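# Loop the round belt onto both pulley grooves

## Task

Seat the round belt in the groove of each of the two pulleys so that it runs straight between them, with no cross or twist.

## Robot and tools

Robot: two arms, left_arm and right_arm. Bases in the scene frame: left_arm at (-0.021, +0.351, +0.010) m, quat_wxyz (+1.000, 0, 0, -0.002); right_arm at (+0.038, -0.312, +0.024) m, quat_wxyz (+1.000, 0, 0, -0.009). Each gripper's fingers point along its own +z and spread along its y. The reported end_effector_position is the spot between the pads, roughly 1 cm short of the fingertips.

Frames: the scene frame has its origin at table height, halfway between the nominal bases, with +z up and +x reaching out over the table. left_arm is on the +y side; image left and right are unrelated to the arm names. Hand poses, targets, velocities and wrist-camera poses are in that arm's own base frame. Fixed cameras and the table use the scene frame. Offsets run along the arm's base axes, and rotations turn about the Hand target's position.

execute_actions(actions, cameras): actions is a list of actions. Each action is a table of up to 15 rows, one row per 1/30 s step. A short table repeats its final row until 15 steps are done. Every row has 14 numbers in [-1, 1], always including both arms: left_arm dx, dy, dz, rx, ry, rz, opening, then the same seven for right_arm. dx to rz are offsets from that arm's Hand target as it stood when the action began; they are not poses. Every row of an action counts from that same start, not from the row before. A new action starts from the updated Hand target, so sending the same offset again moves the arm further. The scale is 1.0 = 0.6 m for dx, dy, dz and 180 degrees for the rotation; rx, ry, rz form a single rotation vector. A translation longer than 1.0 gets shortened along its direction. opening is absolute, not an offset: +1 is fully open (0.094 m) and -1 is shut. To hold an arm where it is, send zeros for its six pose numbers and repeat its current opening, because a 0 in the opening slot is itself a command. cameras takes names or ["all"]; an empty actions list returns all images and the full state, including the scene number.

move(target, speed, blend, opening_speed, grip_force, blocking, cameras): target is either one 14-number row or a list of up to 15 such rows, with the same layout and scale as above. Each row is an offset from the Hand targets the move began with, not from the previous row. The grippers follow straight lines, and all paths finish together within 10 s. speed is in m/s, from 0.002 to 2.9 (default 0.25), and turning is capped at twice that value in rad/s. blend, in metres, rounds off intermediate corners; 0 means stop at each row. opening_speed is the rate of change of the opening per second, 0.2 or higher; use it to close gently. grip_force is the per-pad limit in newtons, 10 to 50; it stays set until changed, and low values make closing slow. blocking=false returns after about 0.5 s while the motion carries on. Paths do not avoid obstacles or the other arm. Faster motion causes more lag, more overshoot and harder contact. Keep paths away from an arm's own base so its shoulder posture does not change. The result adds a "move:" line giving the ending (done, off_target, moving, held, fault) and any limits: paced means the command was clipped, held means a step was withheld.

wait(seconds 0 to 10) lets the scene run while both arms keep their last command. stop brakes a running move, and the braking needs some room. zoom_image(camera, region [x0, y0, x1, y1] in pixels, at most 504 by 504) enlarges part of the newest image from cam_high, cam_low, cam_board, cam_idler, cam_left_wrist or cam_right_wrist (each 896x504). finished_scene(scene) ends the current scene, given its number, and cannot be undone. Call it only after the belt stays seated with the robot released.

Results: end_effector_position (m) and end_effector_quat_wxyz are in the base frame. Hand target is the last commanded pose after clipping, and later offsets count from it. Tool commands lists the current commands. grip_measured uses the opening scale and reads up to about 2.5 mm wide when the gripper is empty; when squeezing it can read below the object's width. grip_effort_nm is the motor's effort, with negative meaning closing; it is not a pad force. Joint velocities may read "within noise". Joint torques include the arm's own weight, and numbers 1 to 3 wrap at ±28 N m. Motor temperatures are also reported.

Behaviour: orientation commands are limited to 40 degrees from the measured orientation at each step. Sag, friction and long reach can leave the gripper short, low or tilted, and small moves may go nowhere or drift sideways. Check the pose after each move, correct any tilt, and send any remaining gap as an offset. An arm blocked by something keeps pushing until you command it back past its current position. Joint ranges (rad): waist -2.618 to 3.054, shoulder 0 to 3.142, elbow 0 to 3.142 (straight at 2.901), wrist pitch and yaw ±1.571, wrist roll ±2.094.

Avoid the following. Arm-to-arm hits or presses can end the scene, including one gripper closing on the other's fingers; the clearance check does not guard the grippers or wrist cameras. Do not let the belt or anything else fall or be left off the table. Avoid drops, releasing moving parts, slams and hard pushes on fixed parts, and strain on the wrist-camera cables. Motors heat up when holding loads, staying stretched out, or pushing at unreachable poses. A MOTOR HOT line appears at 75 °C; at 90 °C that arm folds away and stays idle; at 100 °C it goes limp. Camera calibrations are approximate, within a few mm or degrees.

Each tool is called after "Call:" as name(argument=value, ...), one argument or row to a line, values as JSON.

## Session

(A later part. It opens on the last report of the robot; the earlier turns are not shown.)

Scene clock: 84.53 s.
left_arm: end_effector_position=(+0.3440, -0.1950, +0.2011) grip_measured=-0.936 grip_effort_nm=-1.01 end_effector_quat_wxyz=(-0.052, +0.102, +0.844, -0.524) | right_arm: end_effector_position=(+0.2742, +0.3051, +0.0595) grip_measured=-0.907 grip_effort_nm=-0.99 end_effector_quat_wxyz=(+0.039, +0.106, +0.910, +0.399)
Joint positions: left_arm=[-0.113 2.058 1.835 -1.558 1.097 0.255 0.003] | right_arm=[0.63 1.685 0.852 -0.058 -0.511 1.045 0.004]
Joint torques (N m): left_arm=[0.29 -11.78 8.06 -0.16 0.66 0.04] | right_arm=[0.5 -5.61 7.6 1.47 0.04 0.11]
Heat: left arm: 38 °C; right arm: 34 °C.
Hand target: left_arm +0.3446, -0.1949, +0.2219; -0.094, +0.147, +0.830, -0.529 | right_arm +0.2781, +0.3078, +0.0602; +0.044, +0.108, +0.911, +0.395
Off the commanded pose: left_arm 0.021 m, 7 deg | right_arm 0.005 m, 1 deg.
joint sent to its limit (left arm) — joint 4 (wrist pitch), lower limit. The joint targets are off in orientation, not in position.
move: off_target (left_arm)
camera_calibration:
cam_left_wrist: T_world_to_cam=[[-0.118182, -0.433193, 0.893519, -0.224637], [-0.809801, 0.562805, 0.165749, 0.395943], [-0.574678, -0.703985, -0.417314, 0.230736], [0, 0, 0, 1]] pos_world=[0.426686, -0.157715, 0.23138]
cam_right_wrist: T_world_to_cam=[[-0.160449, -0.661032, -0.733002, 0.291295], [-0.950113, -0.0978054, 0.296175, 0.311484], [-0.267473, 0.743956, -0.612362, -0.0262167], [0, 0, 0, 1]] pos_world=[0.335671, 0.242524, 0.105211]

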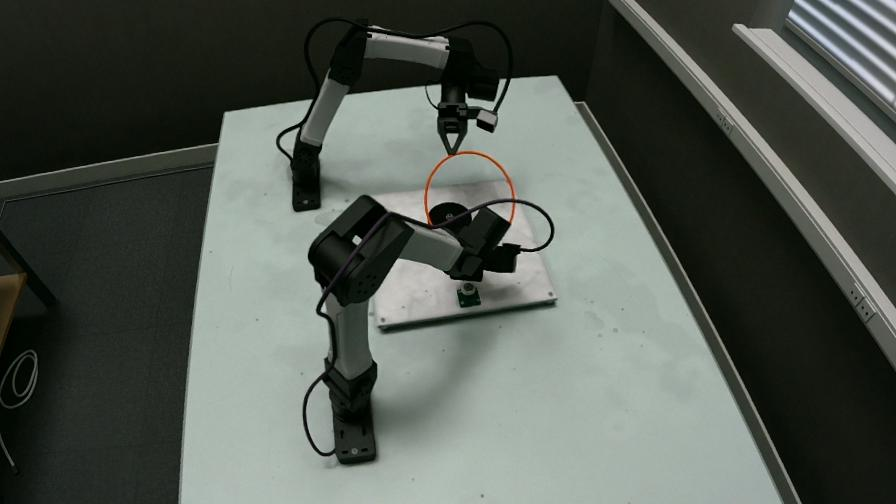

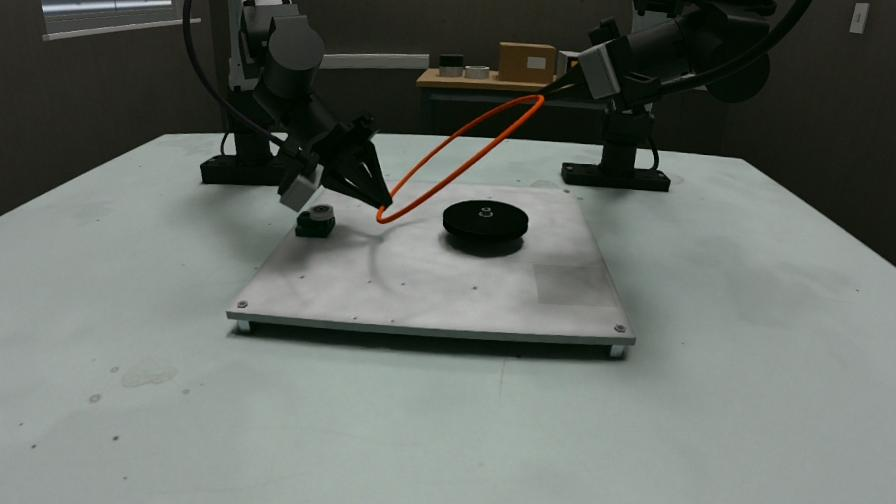

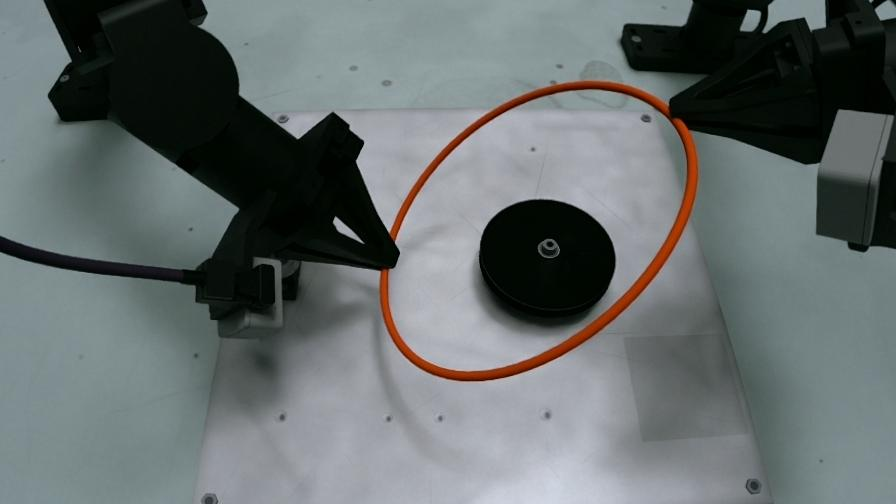

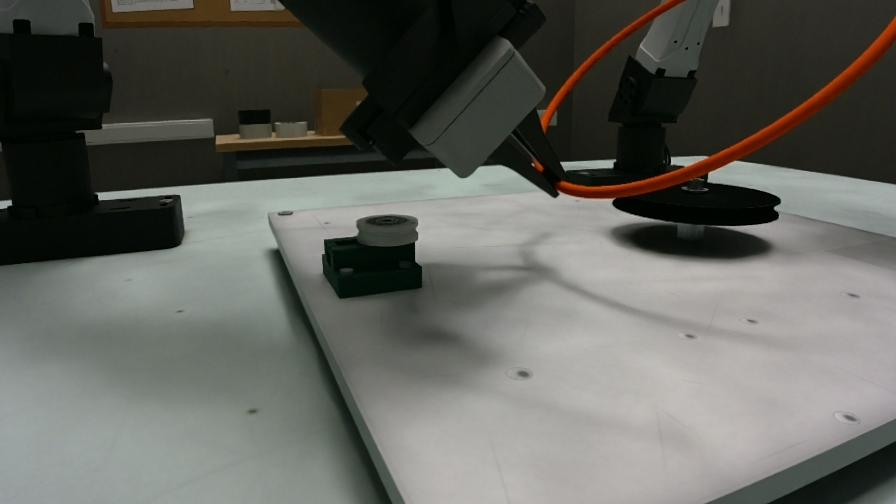

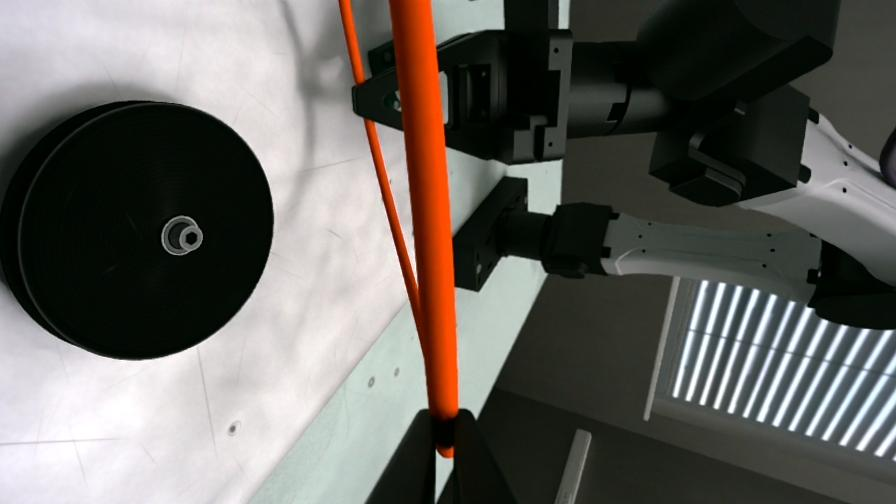

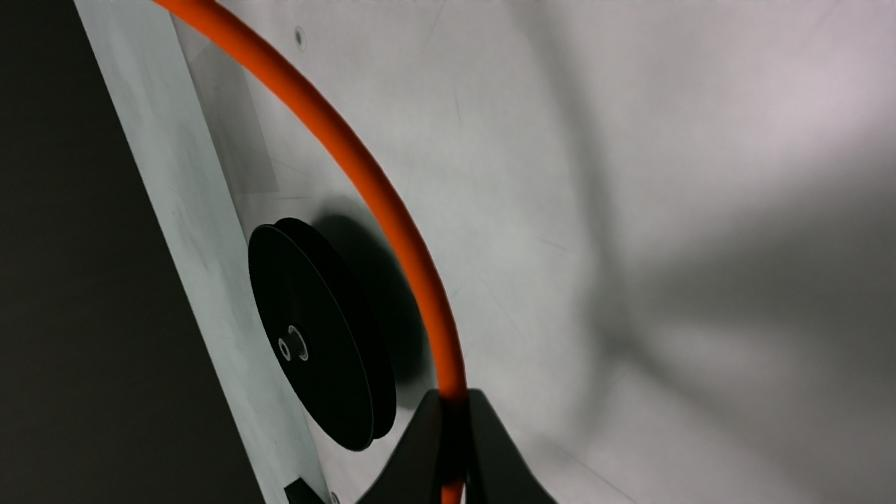

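Call:
move(
  target=[-0.004,0.013,-0.21,0,0,0.111,-1,-0.007,-0.08,0.025,0,0,0,-1],
  speed=0.08,
  cameras=["all"],
)

Scene clock: 89.50 s.
left_arm: end_effector_position=(+0.3402, -0.1888, +0.0821) grip_measured=-0.936 grip_effort_nm=-1.01 end_effector_quat_wxyz=(-0.020, -0.005, +0.848, -0.530) | right_arm: end_effector_position=(+0.2777, +0.2625, +0.0712) grip_measured=-0.907 grip_effort_nm=-1.01 end_effector_quat_wxyz=(+0.044, +0.112, +0.913, +0.390)
Joint positions: left_arm=[-0.094 1.955 1.189 -0.678 1.113 -0.184 0.003] | right_arm=[0.514 1.585 0.823 -0.191 -0.557 0.941 0.004]
Joint torques (N m): left_arm=[0.88 -11.41 4.49 0.64 0.71 0.06] | right_arm=[-0.77 -7.57 5.01 1.39 -0.36 -0.02]
Heat: left arm: 39 °C; right arm: 34 °C.
Hand target: left_arm +0.3422, -0.1872, +0.0958; -0.001, +0.001, +0.843, -0.538 | right_arm +0.2739, +0.2598, +0.0752; +0.044, +0.108, +0.911, +0.395
Off the commanded pose: left_arm 0.014 m, 2 deg | right_arm 0.006 m, 1 deg.
move: off_target (left_arm)
camera_calibration:
cam_left_wrist: T_world_to_cam=[[0.0278878, -0.441496, 0.89683, -0.167485], [-0.900898, 0.377649, 0.213926, 0.40113], [-0.433134, -0.813918, -0.387211, 0.11185], [0, 0, 0, 1]] pos_world=[0.414494, -0.134394, 0.107703]
cam_right_wrist: T_world_to_cam=[[-0.169841, -0.672425, -0.720415, 0.276965], [-0.95214, -0.0765496, 0.295922, 0.302191], [-0.254133, 0.736196, -0.627242, 0.0129444], [0, 0, 0, 1]] pos_world=[0.338058, 0.199842, 0.118224]

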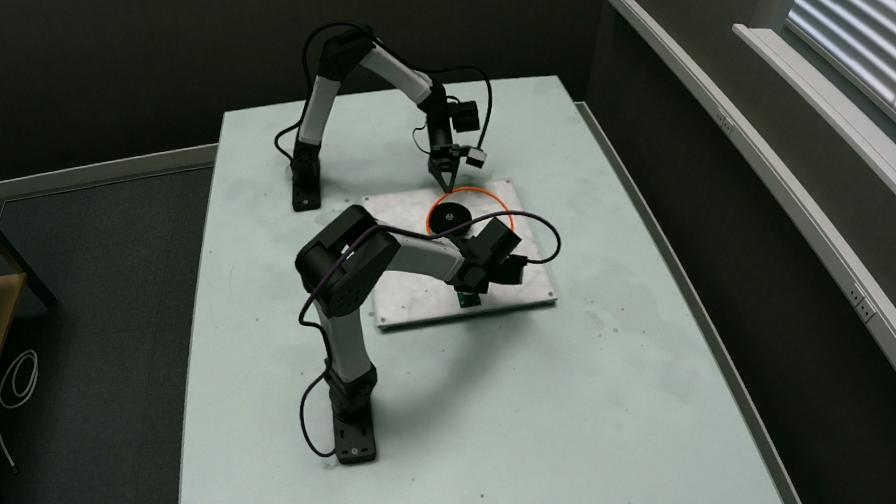

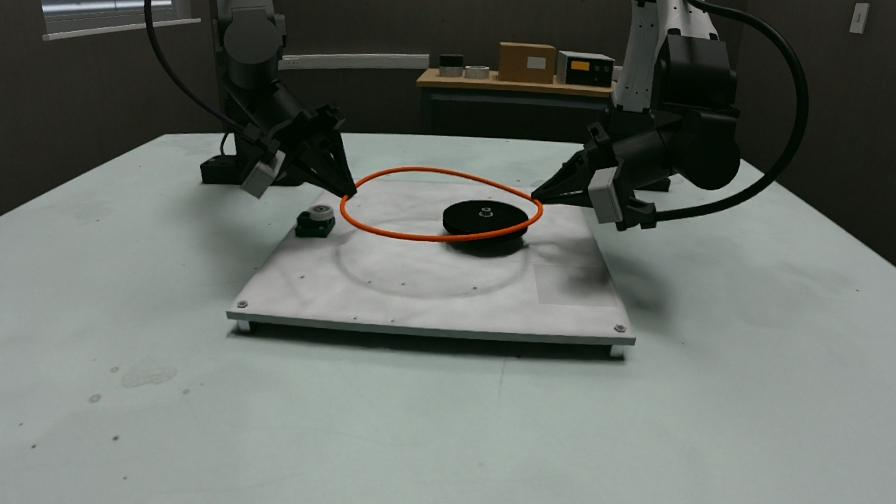

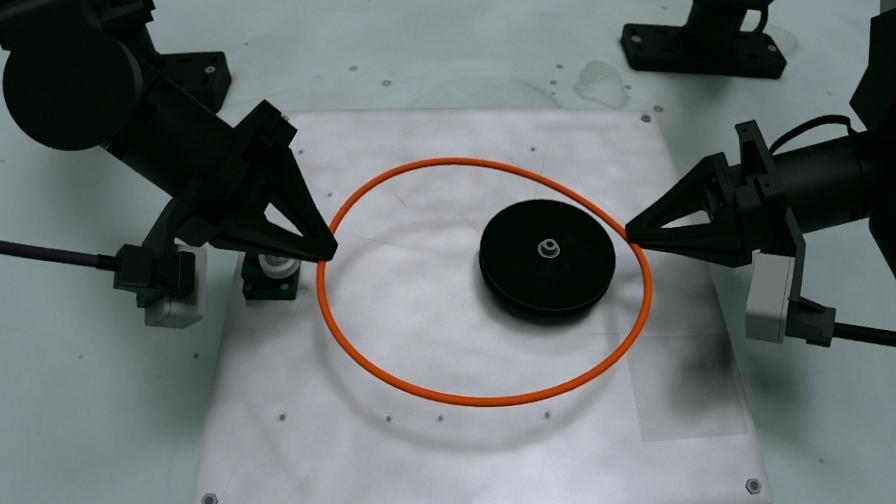

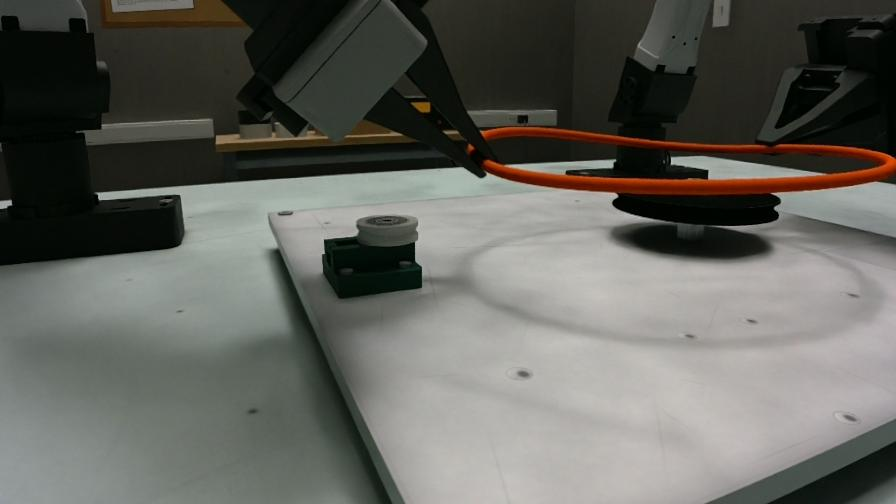

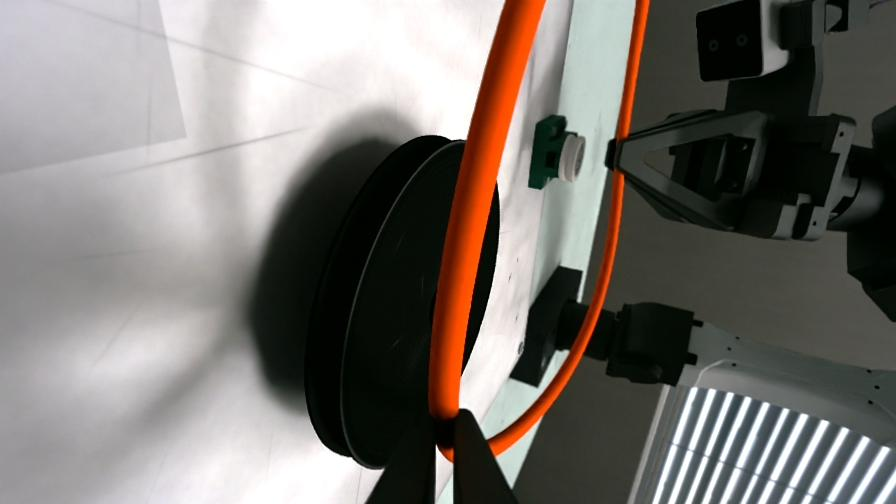

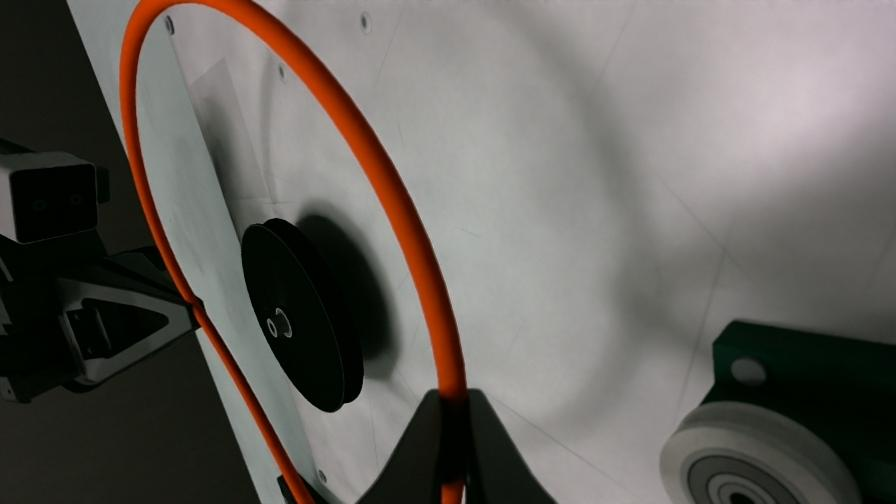

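Call:
move(
  target=[
    [-0.02,0.013,-0.02,0,0,0,-1,0,0,0,0,0,0,-1],
    [-0.02,0.013,-0.063,0,0,0,-1,0,0,-0.01,0,0,0,-1],
  ],
  speed=0.06,
  blend=[0.01,0],
  cameras=["cam_low","cam_board","cam_idler","cam_left_wrist","cam_right_wrist"],
)

Scene clock: 91.77 s.
left_arm: end_effector_position=(+0.3295, -0.1814, +0.0596) grip_measured=-0.936 grip_effort_nm=-1.01 end_effector_quat_wxyz=(-0.007, -0.001, +0.847, -0.531) | right_arm: end_effector_position=(+0.2741, +0.2607, +0.0668) grip_measured=-0.907 grip_effort_nm=-1.01 end_effector_quat_wxyz=(+0.039, +0.114, +0.914, +0.387)
Joint positions: left_arm=[-0.075 1.956 1.082 -0.565 1.116 -0.16 0.003] | right_arm=[0.514 1.585 0.809 -0.188 -0.559 0.94 0.004]
Joint torques (N m): left_arm=[1.05 -7.38 4.19 0.65 0.7 0.3] | right_arm=[-0.95 -6.49 5.07 1.62 -0.35 -0.06]
Heat: left arm: 39 °C; right arm: 34 °C.
Hand target: left_arm +0.3303, -0.1794, +0.0581; -0.001, +0.001, +0.843, -0.538 | right_arm +0.2739, +0.2598, +0.0692; +0.044, +0.108, +0.911, +0.395
Off the commanded pose: left_arm 0.003 m, 1 deg | right_arm 0.003 m, 1 deg.
move: done; blend cut to 0.0092 m at target 1
camera_calibration:
cam_left_wrist: T_world_to_cam=[[0.00861559, -0.437928, 0.898969, -0.136948], [-0.909096, 0.371016, 0.189451, 0.396633], [-0.416498, -0.818881, -0.394922, 0.0985895], [0, 0, 0, 1]] pos_world=[0.402819, -0.126397, 0.0869043]
cam_right_wrist: T_world_to_cam=[[-0.176701, -0.676079, -0.715328, 0.27444], [-0.948852, -0.0761857, 0.306392, 0.2983], [-0.261643, 0.73288, -0.628037, 0.0135332], [0, 0, 0, 1]] pos_world=[0.335077, 0.198351, 0.113417]
Images, in order (width x height): cam_low 896x504, cam_board 896x504, cam_idler 896x504, cam_left_wrist 896x504, cam_right_wrist 896x504.

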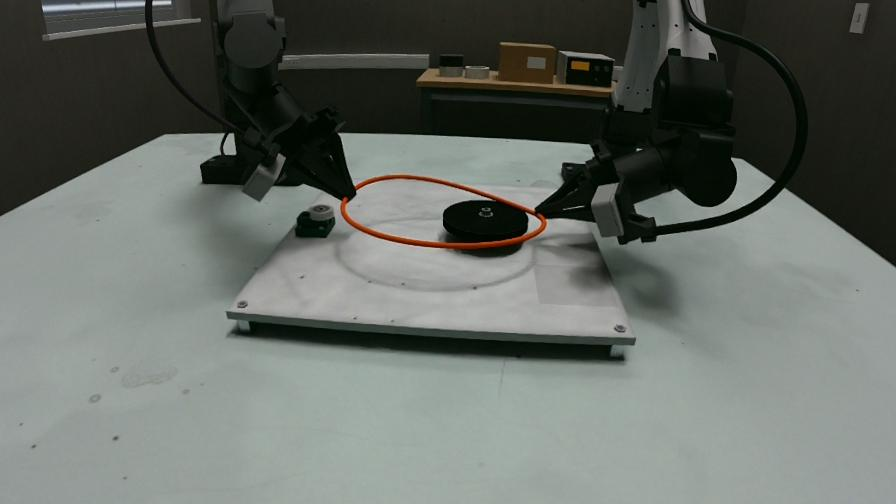

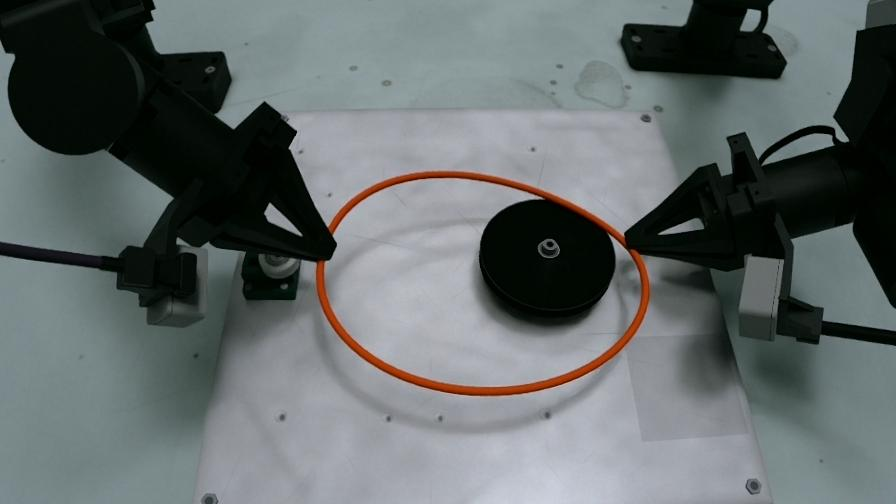

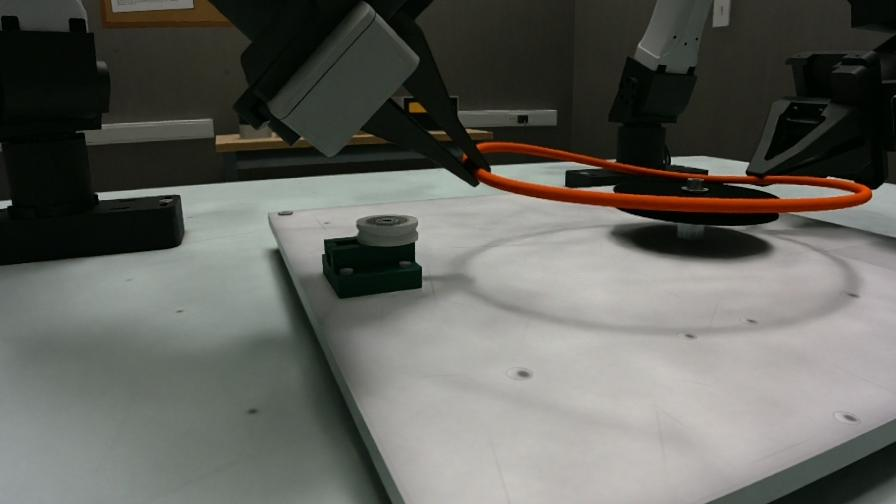

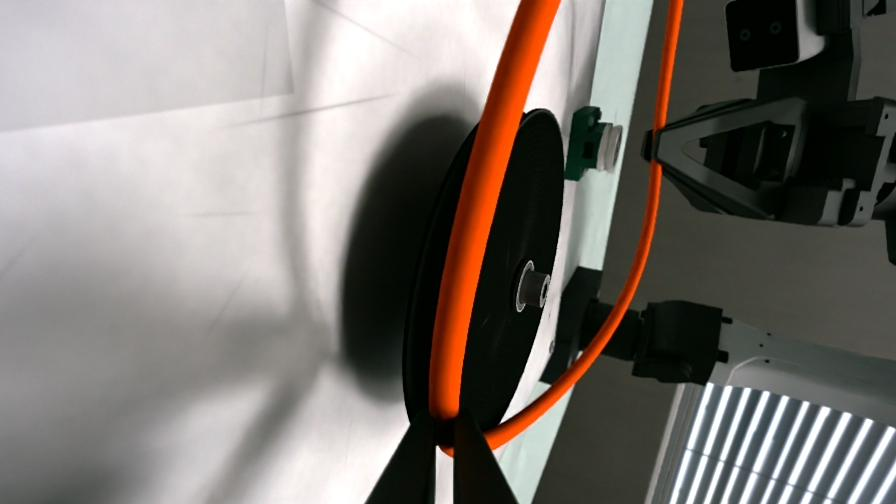

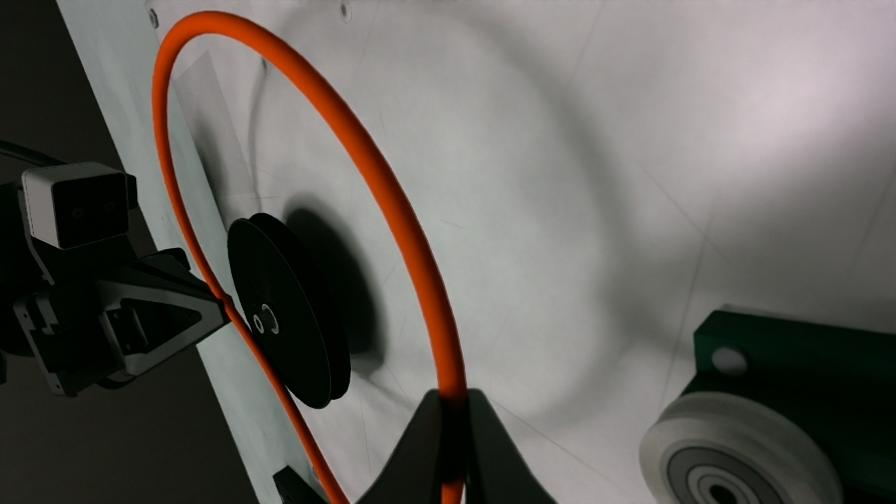

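Call:
move(
  target=[
    [0,0,0.045,0,0,-0.02,-1,0,0,0,0,0,0,-1],
    [-0.025,0.01,0.045,0,0,-0.122,-1,-0.01,0,0,0,0,0,-1],
  ],
  speed=0.08,
  blend=[0.01,0],
  cameras=["cam_board","cam_idler","cam_left_wrist"],
)

Scene clock: 95.83 s.
left_arm: end_effector_position=(+0.3119, -0.1745, +0.0840) grip_measured=-0.937 grip_effort_nm=-1.01 end_effector_quat_wxyz=(-0.107, +0.147, +0.826, -0.534) | right_arm: end_effector_position=(+0.2701, +0.2584, +0.0633) grip_measured=-0.907 grip_effort_nm=-1.01 end_effector_quat_wxyz=(+0.038, +0.114, +0.915, +0.386)
Joint positions: left_arm=[-0.072 2.235 1.566 -1.49 1.058 0.632 0.003] | right_arm=[0.514 1.577 0.788 -0.18 -0.559 0.94 0.004]
Joint torques (N m): left_arm=[0.09 -8.65 7.13 -0.78 0.28 0.37] | right_arm=[0.14 -7.47 5.03 1.61 -0.28 0.09]
Heat: left arm: 39 °C; right arm: 34 °C.
Hand target: left_arm +0.3153, -0.1733, +0.0850; -0.103, +0.161, +0.828, -0.528 | right_arm +0.2679, +0.2598, +0.0692; +0.044, +0.108, +0.911, +0.395
Off the commanded pose: left_arm 0.004 m, 2 deg | right_arm 0.006 m, 1 deg.
move: done
camera_calibration:
cam_left_wrist: T_world_to_cam=[[-0.131161, -0.389398, 0.911683, -0.104728], [-0.716369, 0.672924, 0.184357, 0.366438], [-0.685282, -0.628922, -0.367214, 0.221209], [0, 0, 0, 1]] pos_world=[0.400359, -0.148243, 0.109154]
Images, in order (width x height): cam_board 896x504, cam_idler 896x504, cam_left_wrist 896x504.

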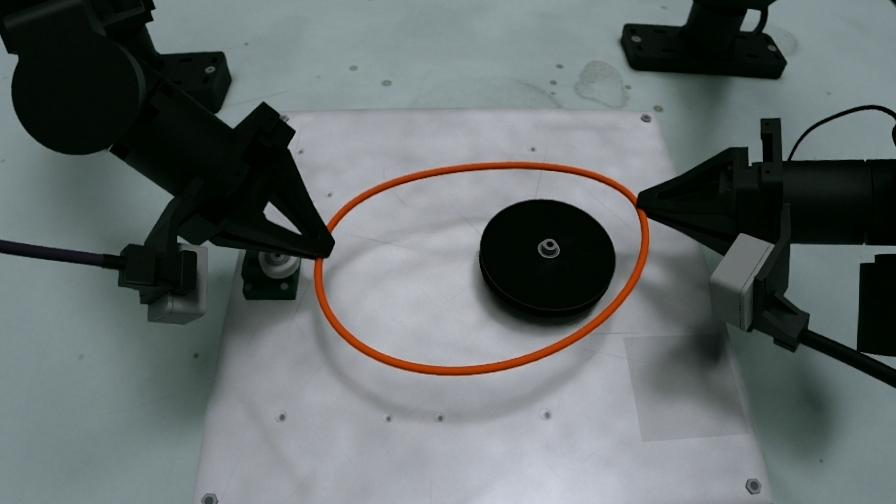

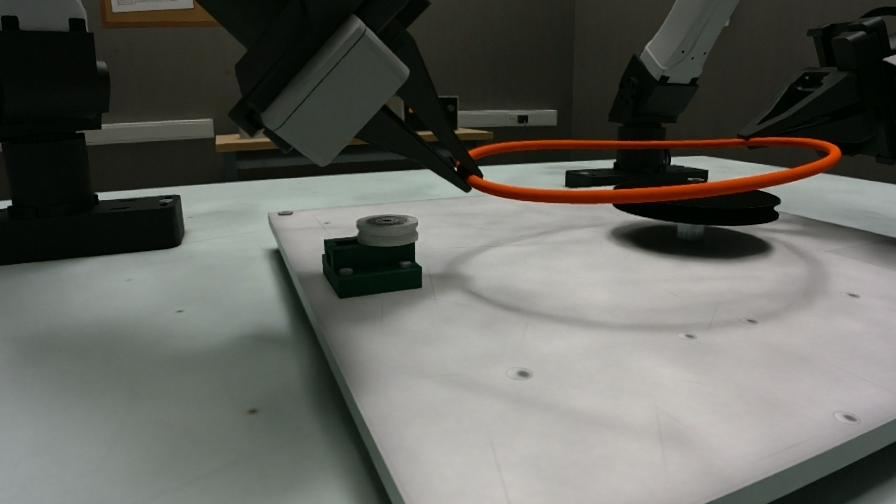

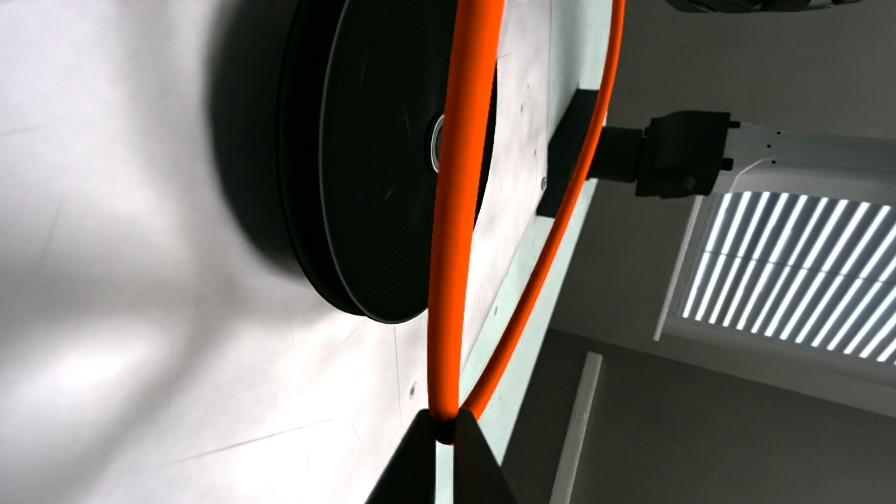

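Call:
move(
  target=[0.016,0,-0.067,0,0,0,-1,0.01,0,-0.01,0,0,0,-1],
  speed=0.06,
  cameras=["cam_low","cam_board","cam_idler","cam_left_wrist","cam_right_wrist"],
)

Scene clock: 97.73 s.
left_arm: end_effector_position=(+0.3175, -0.1749, +0.0460) grip_measured=-0.937 grip_effort_nm=-1.01 end_effector_quat_wxyz=(-0.119, +0.141, +0.825, -0.535) | right_arm: end_effector_position=(+0.2726, +0.2605, +0.0659) grip_measured=-0.908 grip_effort_nm=-1.01 end_effector_quat_wxyz=(+0.043, +0.111, +0.912, +0.392)
Joint positions: left_arm=[-0.072 2.341 1.573 -1.421 1.058 0.636 0.003] | right_arm=[0.514 1.577 0.788 -0.161 -0.563 0.94 0.004]
Joint torques (N m): left_arm=[0.28 -9.2 6.86 -0.61 0.26 0.38] | right_arm=[-0.77 -4.98 5.86 1.63 -0.31 -0.05]
Heat: left arm: 39 °C; right arm: 34 °C.
Hand target: left_arm +0.3248, -0.1733, +0.0449; -0.103, +0.161, +0.828, -0.528 | right_arm +0.2739, +0.2598, +0.0632; +0.044, +0.108, +0.911, +0.395
Off the commanded pose: left_arm 0.008 m, 3 deg | right_arm 0.003 m, 0 deg.
move: off_target (left_arm)
camera_calibration:
cam_left_wrist: T_world_to_cam=[[-0.107454, -0.390296, 0.914397, -0.077334], [-0.709979, 0.673956, 0.204236, 0.374888], [-0.695976, -0.627257, -0.349522, 0.213789], [0, 0, 0, 1]] pos_world=[0.406645, -0.148741, 0.0688722]
cam_right_wrist: T_world_to_cam=[[-0.167365, -0.669743, -0.723487, 0.26974], [-0.951881, -0.0813215, 0.295481, 0.29994], [-0.256731, 0.738127, -0.623905, 0.00976914], [0, 0, 0, 1]] pos_world=[0.33316, 0.197837, 0.112622]
Images, in order (width x height): cam_low 896x504, cam_board 896x504, cam_idler 896x504, cam_left_wrist 896x504, cam_right_wrist 896x504.

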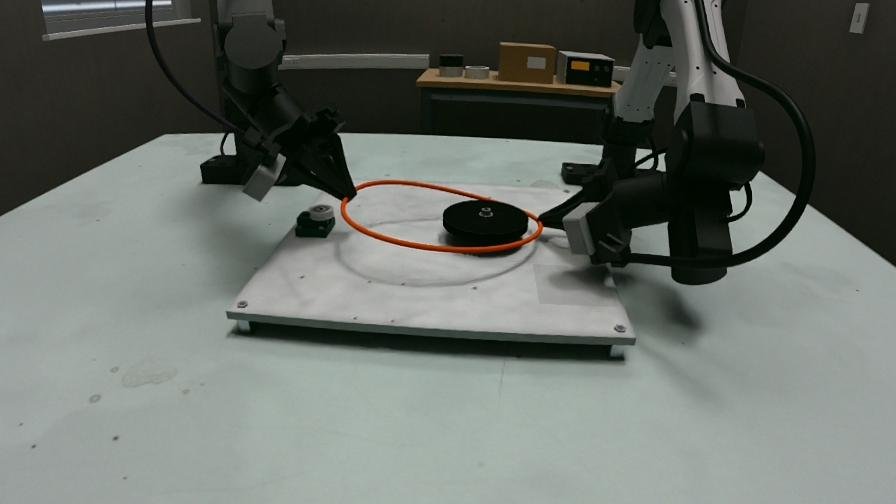

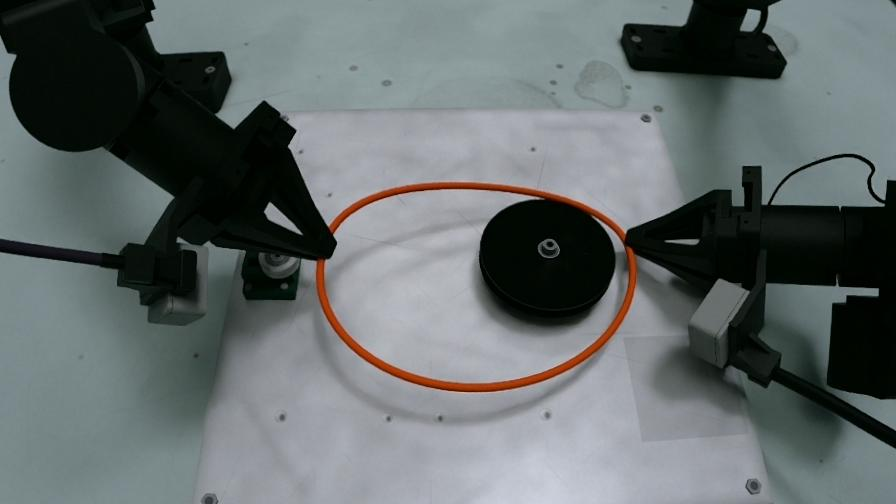

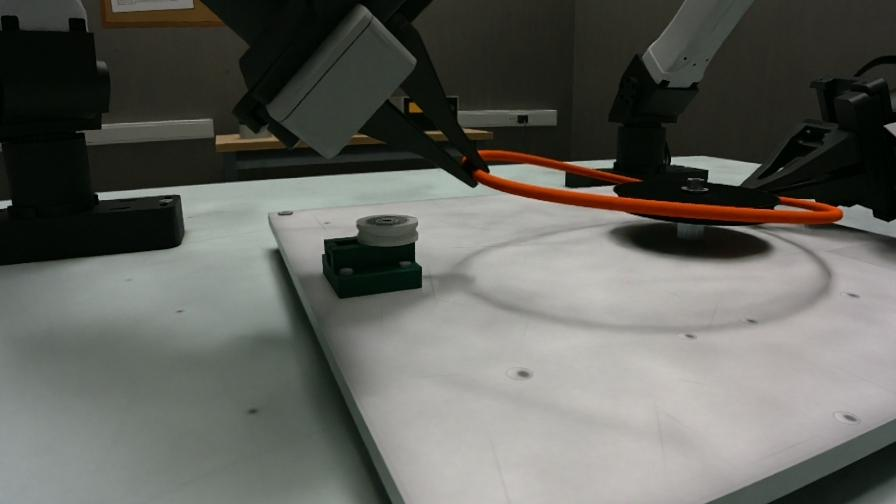

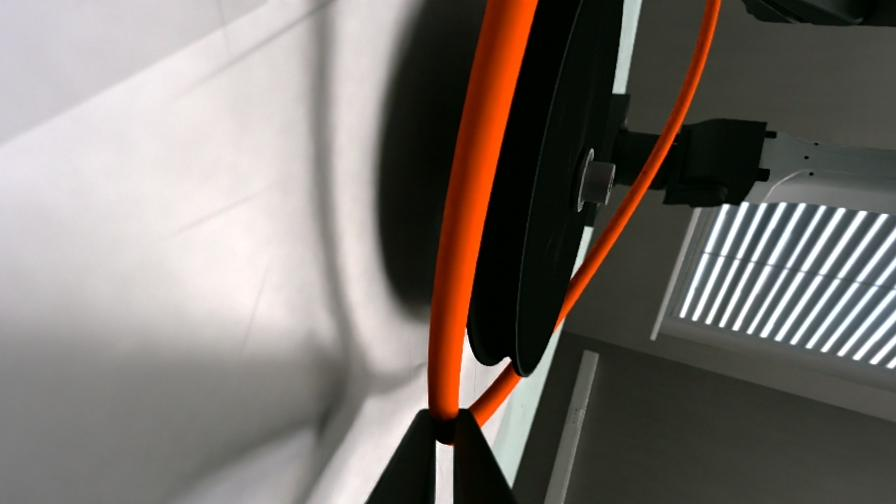

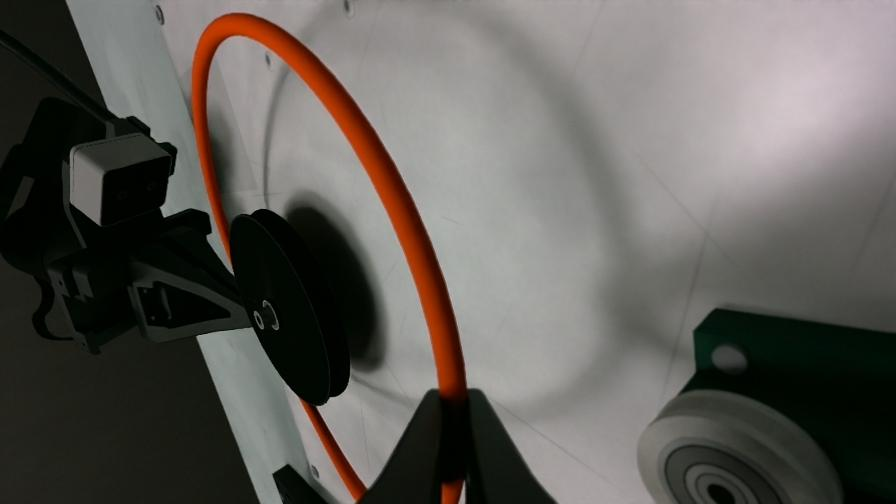

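Call:
move(
  target=[-0.005,-0.008,0,0,0,0,-1,-0.005,-0.075,-0.01,0,0,0,-1],
  speed=0.06,
  cameras=["cam_low","cam_board","cam_idler","cam_left_wrist","cam_right_wrist"],
)

Scene clock: 100.40 s.
left_arm: end_effector_position=(+0.3142, -0.1831, +0.0458) grip_measured=-0.940 grip_effort_nm=-1.01 end_effector_quat_wxyz=(-0.122, +0.152, +0.822, -0.534) | right_arm: end_effector_position=(+0.2665, +0.2281, +0.0580) grip_measured=-0.908 grip_effort_nm=-1.01 end_effector_quat_wxyz=(+0.027, +0.097, +0.907, +0.409)
Joint positions: left_arm=[-0.097 2.341 1.573 -1.415 1.061 0.636 0.003] | right_arm=[0.389 1.557 0.727 -0.201 -0.685 0.798 0.004]
Joint torques (N m): left_arm=[1.4 -10.25 5.14 -0.42 0.31 0.15] | right_arm=[-2.77 -7.21 5.08 1.15 0.08 -0.11]
Heat: left arm: 39 °C; right arm: 34 °C.
Hand target: left_arm +0.3219, -0.1782, +0.0449; -0.103, +0.161, +0.828, -0.528 | right_arm +0.2708, +0.2148, +0.0571; +0.044, +0.108, +0.911, +0.395
Off the commanded pose: left_arm 0.009 m, 3 deg | right_arm 0.014 m, 3 deg.
move: off_target (left_arm, right_arm)
camera_calibration:
cam_left_wrist: T_world_to_cam=[[-0.122016, -0.384833, 0.914886, -0.0750925], [-0.695524, 0.690743, 0.19779, 0.376908], [-0.708066, -0.612191, -0.351942, 0.212874], [0, 0, 0, 1]] pos_world=[0.403715, -0.158925, 0.0690719]
cam_right_wrist: T_world_to_cam=[[-0.153215, -0.649478, -0.744784, 0.23413], [-0.943349, -0.128336, 0.305977, 0.30178], [-0.294308, 0.749472, -0.593022, 0.0327944], [0, 0, 0, 1]] pos_world=[0.330208, 0.166213, 0.101487]
Images, in order (width x height): cam_low 896x504, cam_board 896x504, cam_idler 896x504, cam_left_wrist 896x504, cam_right_wrist 896x504.

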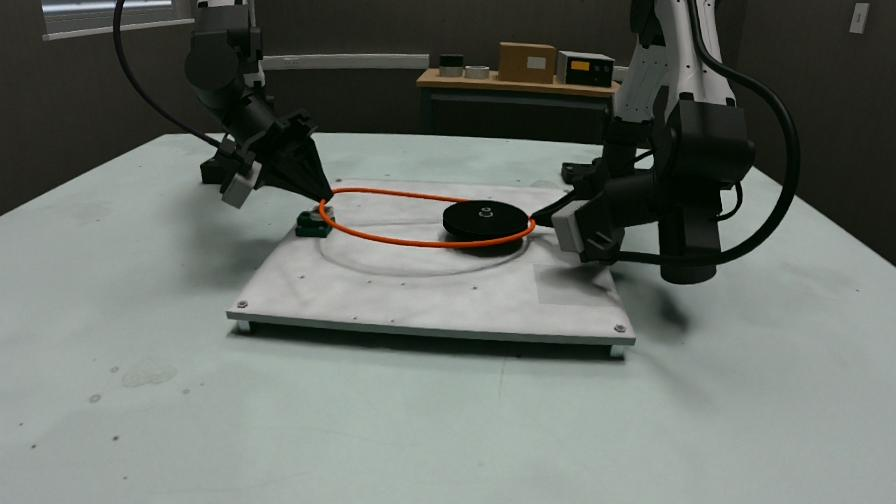

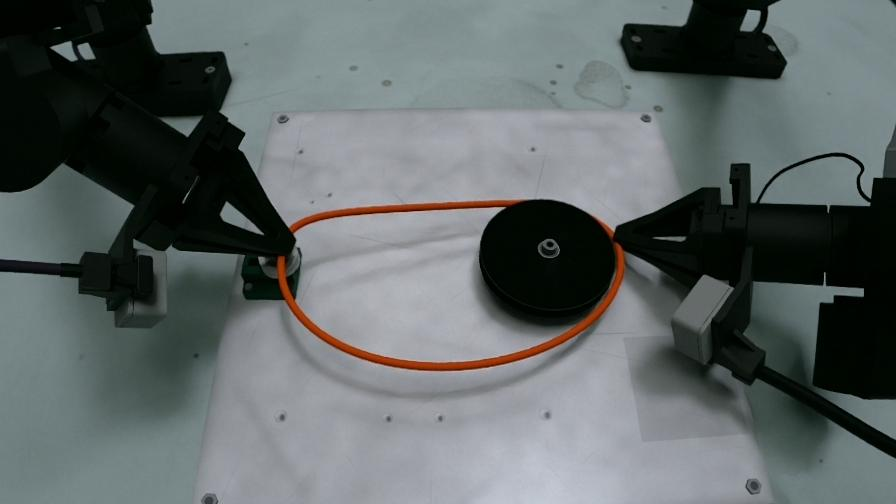

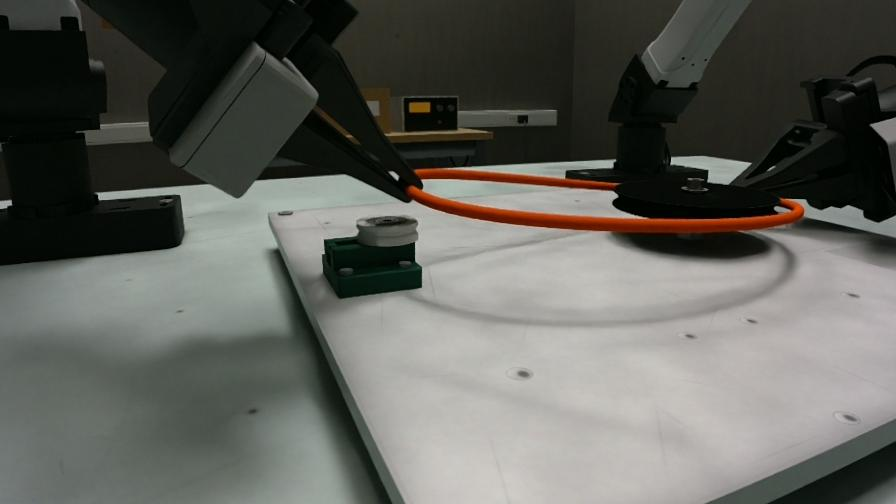

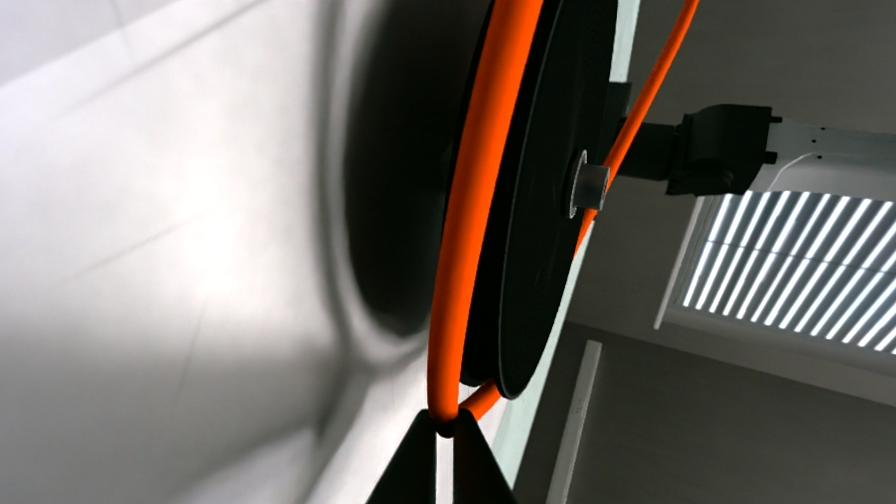

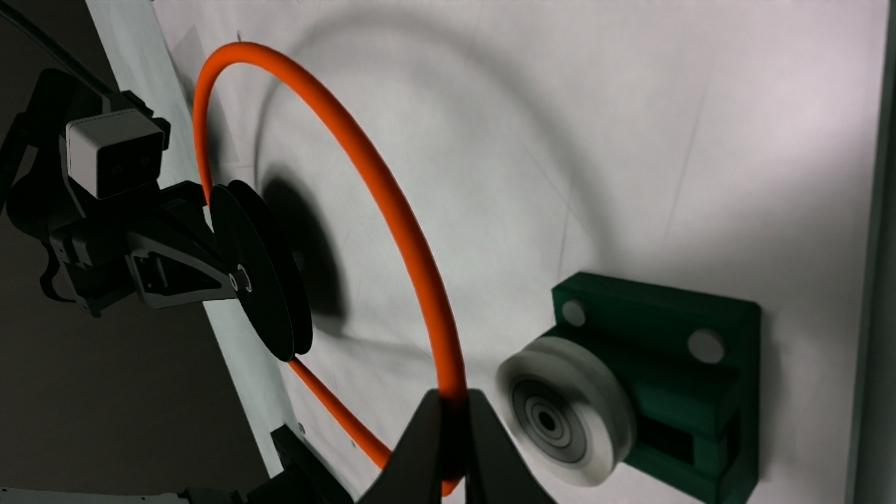

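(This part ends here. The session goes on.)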